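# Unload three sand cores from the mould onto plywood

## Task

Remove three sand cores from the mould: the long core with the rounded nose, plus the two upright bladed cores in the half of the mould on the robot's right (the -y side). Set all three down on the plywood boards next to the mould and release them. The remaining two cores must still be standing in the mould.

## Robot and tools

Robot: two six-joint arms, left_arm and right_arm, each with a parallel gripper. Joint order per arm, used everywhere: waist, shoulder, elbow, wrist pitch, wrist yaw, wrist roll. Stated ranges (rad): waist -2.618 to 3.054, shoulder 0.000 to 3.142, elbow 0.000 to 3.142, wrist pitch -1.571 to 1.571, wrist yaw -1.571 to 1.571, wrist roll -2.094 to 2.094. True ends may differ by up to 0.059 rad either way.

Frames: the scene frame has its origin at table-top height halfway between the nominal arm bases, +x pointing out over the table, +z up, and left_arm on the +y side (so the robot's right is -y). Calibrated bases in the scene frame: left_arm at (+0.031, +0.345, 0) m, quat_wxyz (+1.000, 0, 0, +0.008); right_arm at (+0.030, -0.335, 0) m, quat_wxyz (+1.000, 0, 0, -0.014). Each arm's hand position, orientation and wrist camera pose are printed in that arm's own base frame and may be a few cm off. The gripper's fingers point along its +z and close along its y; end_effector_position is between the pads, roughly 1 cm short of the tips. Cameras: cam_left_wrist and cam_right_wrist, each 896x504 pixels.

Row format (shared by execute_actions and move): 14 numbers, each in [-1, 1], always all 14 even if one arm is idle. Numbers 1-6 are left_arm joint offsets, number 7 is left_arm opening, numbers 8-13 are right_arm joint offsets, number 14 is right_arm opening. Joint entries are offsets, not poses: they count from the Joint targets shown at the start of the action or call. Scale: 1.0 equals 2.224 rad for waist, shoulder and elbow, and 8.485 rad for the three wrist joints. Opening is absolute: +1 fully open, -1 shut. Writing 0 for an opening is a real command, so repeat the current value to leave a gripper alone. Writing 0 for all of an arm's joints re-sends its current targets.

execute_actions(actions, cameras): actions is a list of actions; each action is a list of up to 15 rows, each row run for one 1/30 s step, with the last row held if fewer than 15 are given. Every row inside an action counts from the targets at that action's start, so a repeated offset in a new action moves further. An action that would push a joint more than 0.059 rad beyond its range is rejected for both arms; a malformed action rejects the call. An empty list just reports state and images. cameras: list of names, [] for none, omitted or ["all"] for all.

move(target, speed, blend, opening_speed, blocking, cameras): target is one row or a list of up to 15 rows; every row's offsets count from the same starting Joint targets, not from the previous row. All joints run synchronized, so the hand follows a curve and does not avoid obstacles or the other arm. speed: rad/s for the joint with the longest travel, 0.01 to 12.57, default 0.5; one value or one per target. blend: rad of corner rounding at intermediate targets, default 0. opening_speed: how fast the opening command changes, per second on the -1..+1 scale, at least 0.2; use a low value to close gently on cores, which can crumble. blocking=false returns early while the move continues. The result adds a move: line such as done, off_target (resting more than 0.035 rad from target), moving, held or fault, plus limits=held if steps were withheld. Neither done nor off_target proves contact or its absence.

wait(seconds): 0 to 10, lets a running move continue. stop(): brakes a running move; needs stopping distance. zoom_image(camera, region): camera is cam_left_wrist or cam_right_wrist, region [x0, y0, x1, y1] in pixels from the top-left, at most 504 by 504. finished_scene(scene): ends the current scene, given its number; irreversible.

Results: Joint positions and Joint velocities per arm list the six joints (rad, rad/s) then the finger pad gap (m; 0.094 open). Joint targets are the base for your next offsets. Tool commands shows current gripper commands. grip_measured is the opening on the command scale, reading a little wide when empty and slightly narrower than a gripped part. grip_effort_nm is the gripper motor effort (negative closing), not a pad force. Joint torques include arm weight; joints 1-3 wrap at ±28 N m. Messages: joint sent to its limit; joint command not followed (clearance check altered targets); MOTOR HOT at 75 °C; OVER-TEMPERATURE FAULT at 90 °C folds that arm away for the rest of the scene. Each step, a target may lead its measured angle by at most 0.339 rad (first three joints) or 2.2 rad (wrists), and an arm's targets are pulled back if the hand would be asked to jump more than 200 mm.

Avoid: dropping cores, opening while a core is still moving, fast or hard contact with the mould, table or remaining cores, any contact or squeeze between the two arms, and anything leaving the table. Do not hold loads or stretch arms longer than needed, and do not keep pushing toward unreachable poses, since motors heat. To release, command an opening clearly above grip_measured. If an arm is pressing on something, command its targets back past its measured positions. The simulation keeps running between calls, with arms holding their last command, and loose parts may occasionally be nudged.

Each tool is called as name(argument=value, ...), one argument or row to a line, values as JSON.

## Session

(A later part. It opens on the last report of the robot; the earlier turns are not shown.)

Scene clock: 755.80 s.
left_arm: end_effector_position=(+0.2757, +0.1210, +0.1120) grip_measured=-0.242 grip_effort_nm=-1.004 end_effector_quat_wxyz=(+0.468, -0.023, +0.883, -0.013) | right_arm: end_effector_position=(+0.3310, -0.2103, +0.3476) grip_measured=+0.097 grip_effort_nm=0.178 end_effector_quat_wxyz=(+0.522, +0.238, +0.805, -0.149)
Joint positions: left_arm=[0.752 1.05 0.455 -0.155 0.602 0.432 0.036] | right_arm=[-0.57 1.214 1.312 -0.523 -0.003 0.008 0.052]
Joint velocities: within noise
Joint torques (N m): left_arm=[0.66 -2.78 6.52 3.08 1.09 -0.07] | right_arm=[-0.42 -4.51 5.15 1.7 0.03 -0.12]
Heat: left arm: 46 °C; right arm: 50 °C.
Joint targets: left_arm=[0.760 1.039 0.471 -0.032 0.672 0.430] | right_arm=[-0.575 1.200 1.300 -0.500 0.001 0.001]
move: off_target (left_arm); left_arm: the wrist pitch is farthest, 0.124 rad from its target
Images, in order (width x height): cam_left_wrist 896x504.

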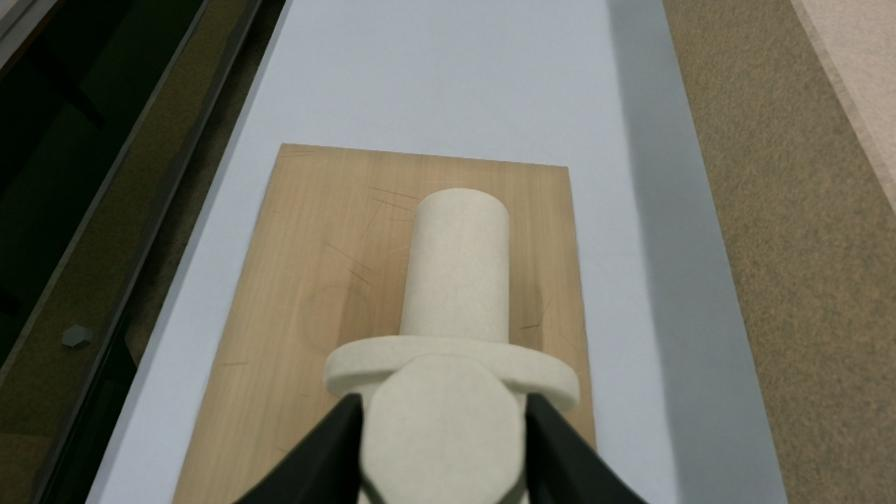

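move(
  target=[0,0.003,-0.0135,0.004,0,0,-0.5,0,0,0,0,0,0,0.1],
  speed=0.1,
  cameras=[],
)

move(
  target=[0,0.003,-0.0135,0.004,0,0,-0.5,0,0,0,0,0,0,0.1],
  speed=0.1,
  cameras=["cam_left_wrist"],
)

Scene clock: 760.23 s.
left_arm: end_effector_position=(+0.2772, +0.1206, +0.1109) grip_measured=-0.242 grip_effort_nm=-0.999 end_effector_quat_wxyz=(+0.478, -0.017, +0.878, -0.009) | right_arm: end_effector_position=(+0.3310, -0.2103, +0.3476) grip_measured=+0.097 grip_effort_nm=0.178 end_effector_quat_wxyz=(+0.522, +0.238, +0.805, -0.149)
Joint positions: left_arm=[0.752 1.05 0.431 -0.106 0.611 0.432 0.036] | right_arm=[-0.57 1.214 1.312 -0.523 -0.003 0.008 0.052]
Joint velocities: within noise
Joint torques (N m): left_arm=[0.47 -2.17 6.11 2.94 0.98 -0.07] | right_arm=[-0.42 -4.52 5.18 1.7 0.04 -0.12]
Heat: left arm: 45 °C; right arm: 50 °C.
Joint targets: left_arm=[0.760 1.045 0.441 0.003 0.672 0.430] | right_arm=[-0.575 1.200 1.300 -0.500 0.001 0.001]
move: off_target (left_arm); left_arm: the wrist pitch is farthest, 0.108 rad from its target
No camera images: "cameras" was empty.

Scene clock: 761.07 s.
left_arm: end_effector_position=(+0.2787, +0.1200, +0.1102) grip_measured=-0.242 grip_effort_nm=-0.999 end_effector_quat_wxyz=(+0.489, -0.010, +0.872, -0.005) | right_arm: end_effector_position=(+0.3310, -0.2103, +0.3476) grip_measured=+0.097 grip_effort_nm=0.173 end_effector_quat_wxyz=(+0.522, +0.238, +0.805, -0.149)
Joint positions: left_arm=[0.752 1.05 0.406 -0.054 0.621 0.432 0.036] | right_arm=[-0.57 1.214 1.312 -0.523 -0.003 0.008 0.052]
Joint velocities: within noise
Joint torques (N m): left_arm=[0.69 -1.68 5.61 2.77 0.9 -0.1] | right_arm=[-0.42 -4.52 5.16 1.7 0.03 -0.11]
Heat: left arm: 45 °C; right arm: 50 °C.
Joint targets: left_arm=[0.760 1.052 0.411 0.037 0.671 0.430] | right_arm=[-0.575 1.200 1.300 -0.500 0.001 0.001]
move: off_target (left_arm); left_arm: the wrist pitch is farthest, 0.091 rad from its target
Images, in order (width x height): cam_left_wrist 896x504.

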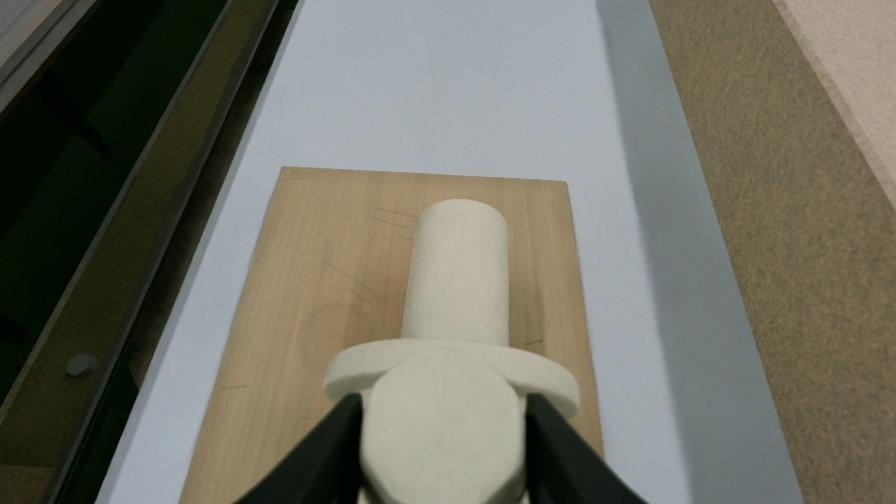

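move(
  target=[0,0,0,0,0,0,-0.15,0,0,0,0,0,0,0.1],
  opening_speed=0.2,
  cameras=["cam_left_wrist"],
)

Scene clock: 766.40 s.
left_arm: end_effector_position=(+0.2863, +0.1203, +0.1226) grip_measured=-0.152 grip_effort_nm=0.139 end_effector_quat_wxyz=(+0.515, +0.008, +0.857, -0.001) | right_arm: end_effector_position=(+0.3310, -0.2103, +0.3476) grip_measured=+0.097 grip_effort_nm=0.173 end_effector_quat_wxyz=(+0.522, +0.238, +0.805, -0.149)
Joint positions: left_arm=[0.752 1.053 0.406 0.012 0.656 0.43 0.04] | right_arm=[-0.57 1.214 1.312 -0.523 -0.003 0.008 0.052]
Joint velocities: within noise
Joint torques (N m): left_arm=[0.66 -2.03 5.68 2.09 0.47 -0.08] | right_arm=[-0.4 -4.55 5.16 1.69 0.04 -0.12]
Heat: left arm: 45 °C; right arm: 50 °C.
Joint targets: left_arm=[0.760 1.052 0.411 0.037 0.672 0.430] | right_arm=[-0.575 1.200 1.300 -0.500 0.001 0.001]
move: done
Images, in order (width x height): cam_left_wrist 896x504.

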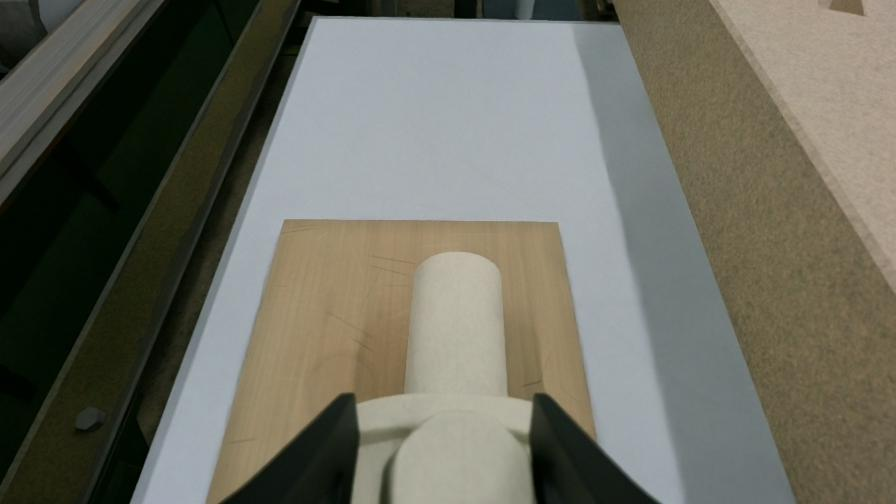

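move(
  target=[0,0,0,0,0,0,0.4,0,0,0,0,0,0,0.1],
  opening_speed=0.3,
  cameras=["cam_left_wrist"],
)

Scene clock: 771.37 s.
left_arm: end_effector_position=(+0.2868, +0.1206, +0.1234) grip_measured=+0.398 grip_effort_nm=0.144 end_effector_quat_wxyz=(+0.516, +0.009, +0.856, +0.000) | right_arm: end_effector_position=(+0.3310, -0.2103, +0.3476) grip_measured=+0.097 grip_effort_nm=0.178 end_effector_quat_wxyz=(+0.522, +0.238, +0.806, -0.149)
Joint positions: left_arm=[0.752 1.053 0.406 0.017 0.656 0.43 0.066] | right_arm=[-0.57 1.214 1.312 -0.523 -0.003 0.007 0.052]
Joint velocities: within noise
Joint torques (N m): left_arm=[0.72 -2.02 5.52 2.06 0.47 -0.08] | right_arm=[-0.42 -4.52 5.19 1.7 0.03 -0.11]
Heat: left arm: 44 °C; right arm: 50 °C.
Joint targets: left_arm=[0.760 1.052 0.411 0.037 0.672 0.430] | right_arm=[-0.575 1.200 1.300 -0.500 0.001 0.000]
move: done
Images, in order (width x height): cam_left_wrist 896x504.

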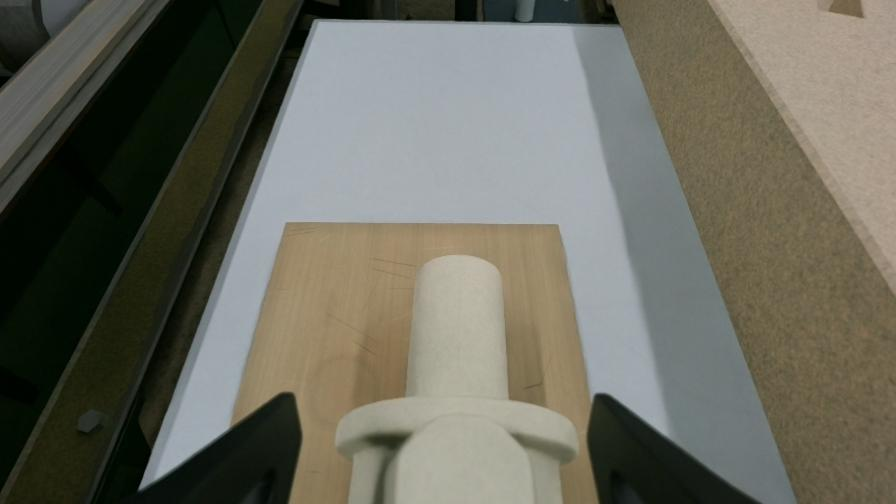

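move(
  target=[
    [0,-0.09,0,0,0,0,0.4,0,0,0,0,0,0,0.1],
    [0,-0.16,0.15,-0.06,0,0,0.4,0,0,0,0,0,0,0.1],
  ],
  speed=0.4,
)

Scene clock: 777.17 s.
left_arm: end_effector_position=(+0.2584, +0.0937, +0.2610) grip_measured=+0.398 grip_effort_nm=0.144 end_effector_quat_wxyz=(+0.569, +0.040, +0.820, +0.052) | right_arm: end_effector_position=(+0.3310, -0.2103, +0.3476) grip_measured=+0.097 grip_effort_nm=0.173 end_effector_quat_wxyz=(+0.522, +0.238, +0.806, -0.149)
Joint positions: left_arm=[0.752 0.705 0.721 -0.47 0.658 0.43 0.066] | right_arm=[-0.57 1.214 1.312 -0.523 -0.003 0.007 0.052]
Joint velocities: within noise
Joint torques (N m): left_arm=[0.58 -0.61 7.54 1.93 0.38 -0.05] | right_arm=[-0.39 -4.52 5.18 1.69 0.04 -0.12]
Heat: left arm: 43 °C; right arm: 50 °C.
Joint targets: left_arm=[0.760 0.696 0.745 -0.473 0.672 0.429] | right_arm=[-0.575 1.200 1.300 -0.500 0.001 0.000]
move: done

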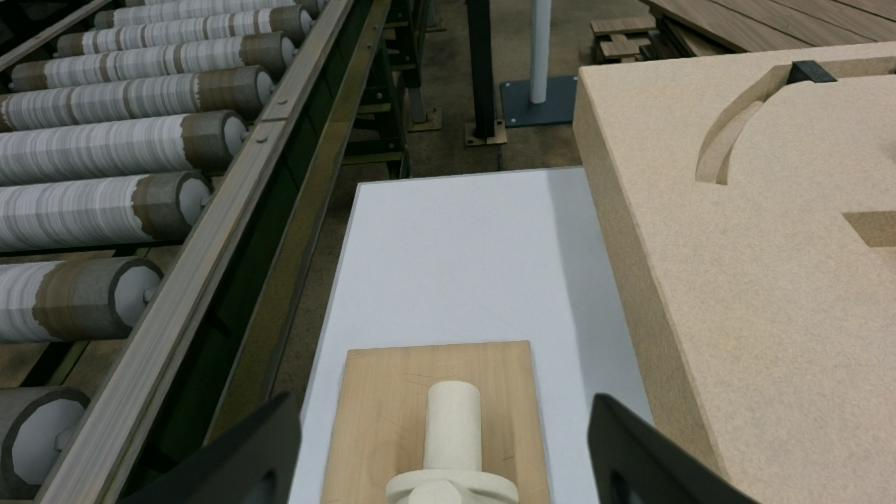

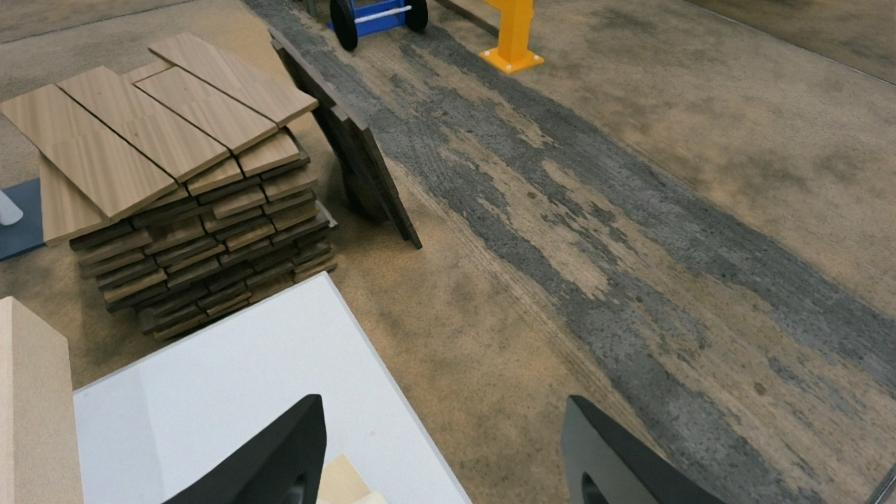

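finished_scene(
  scene=1,
)

The scene is finished: the task was done.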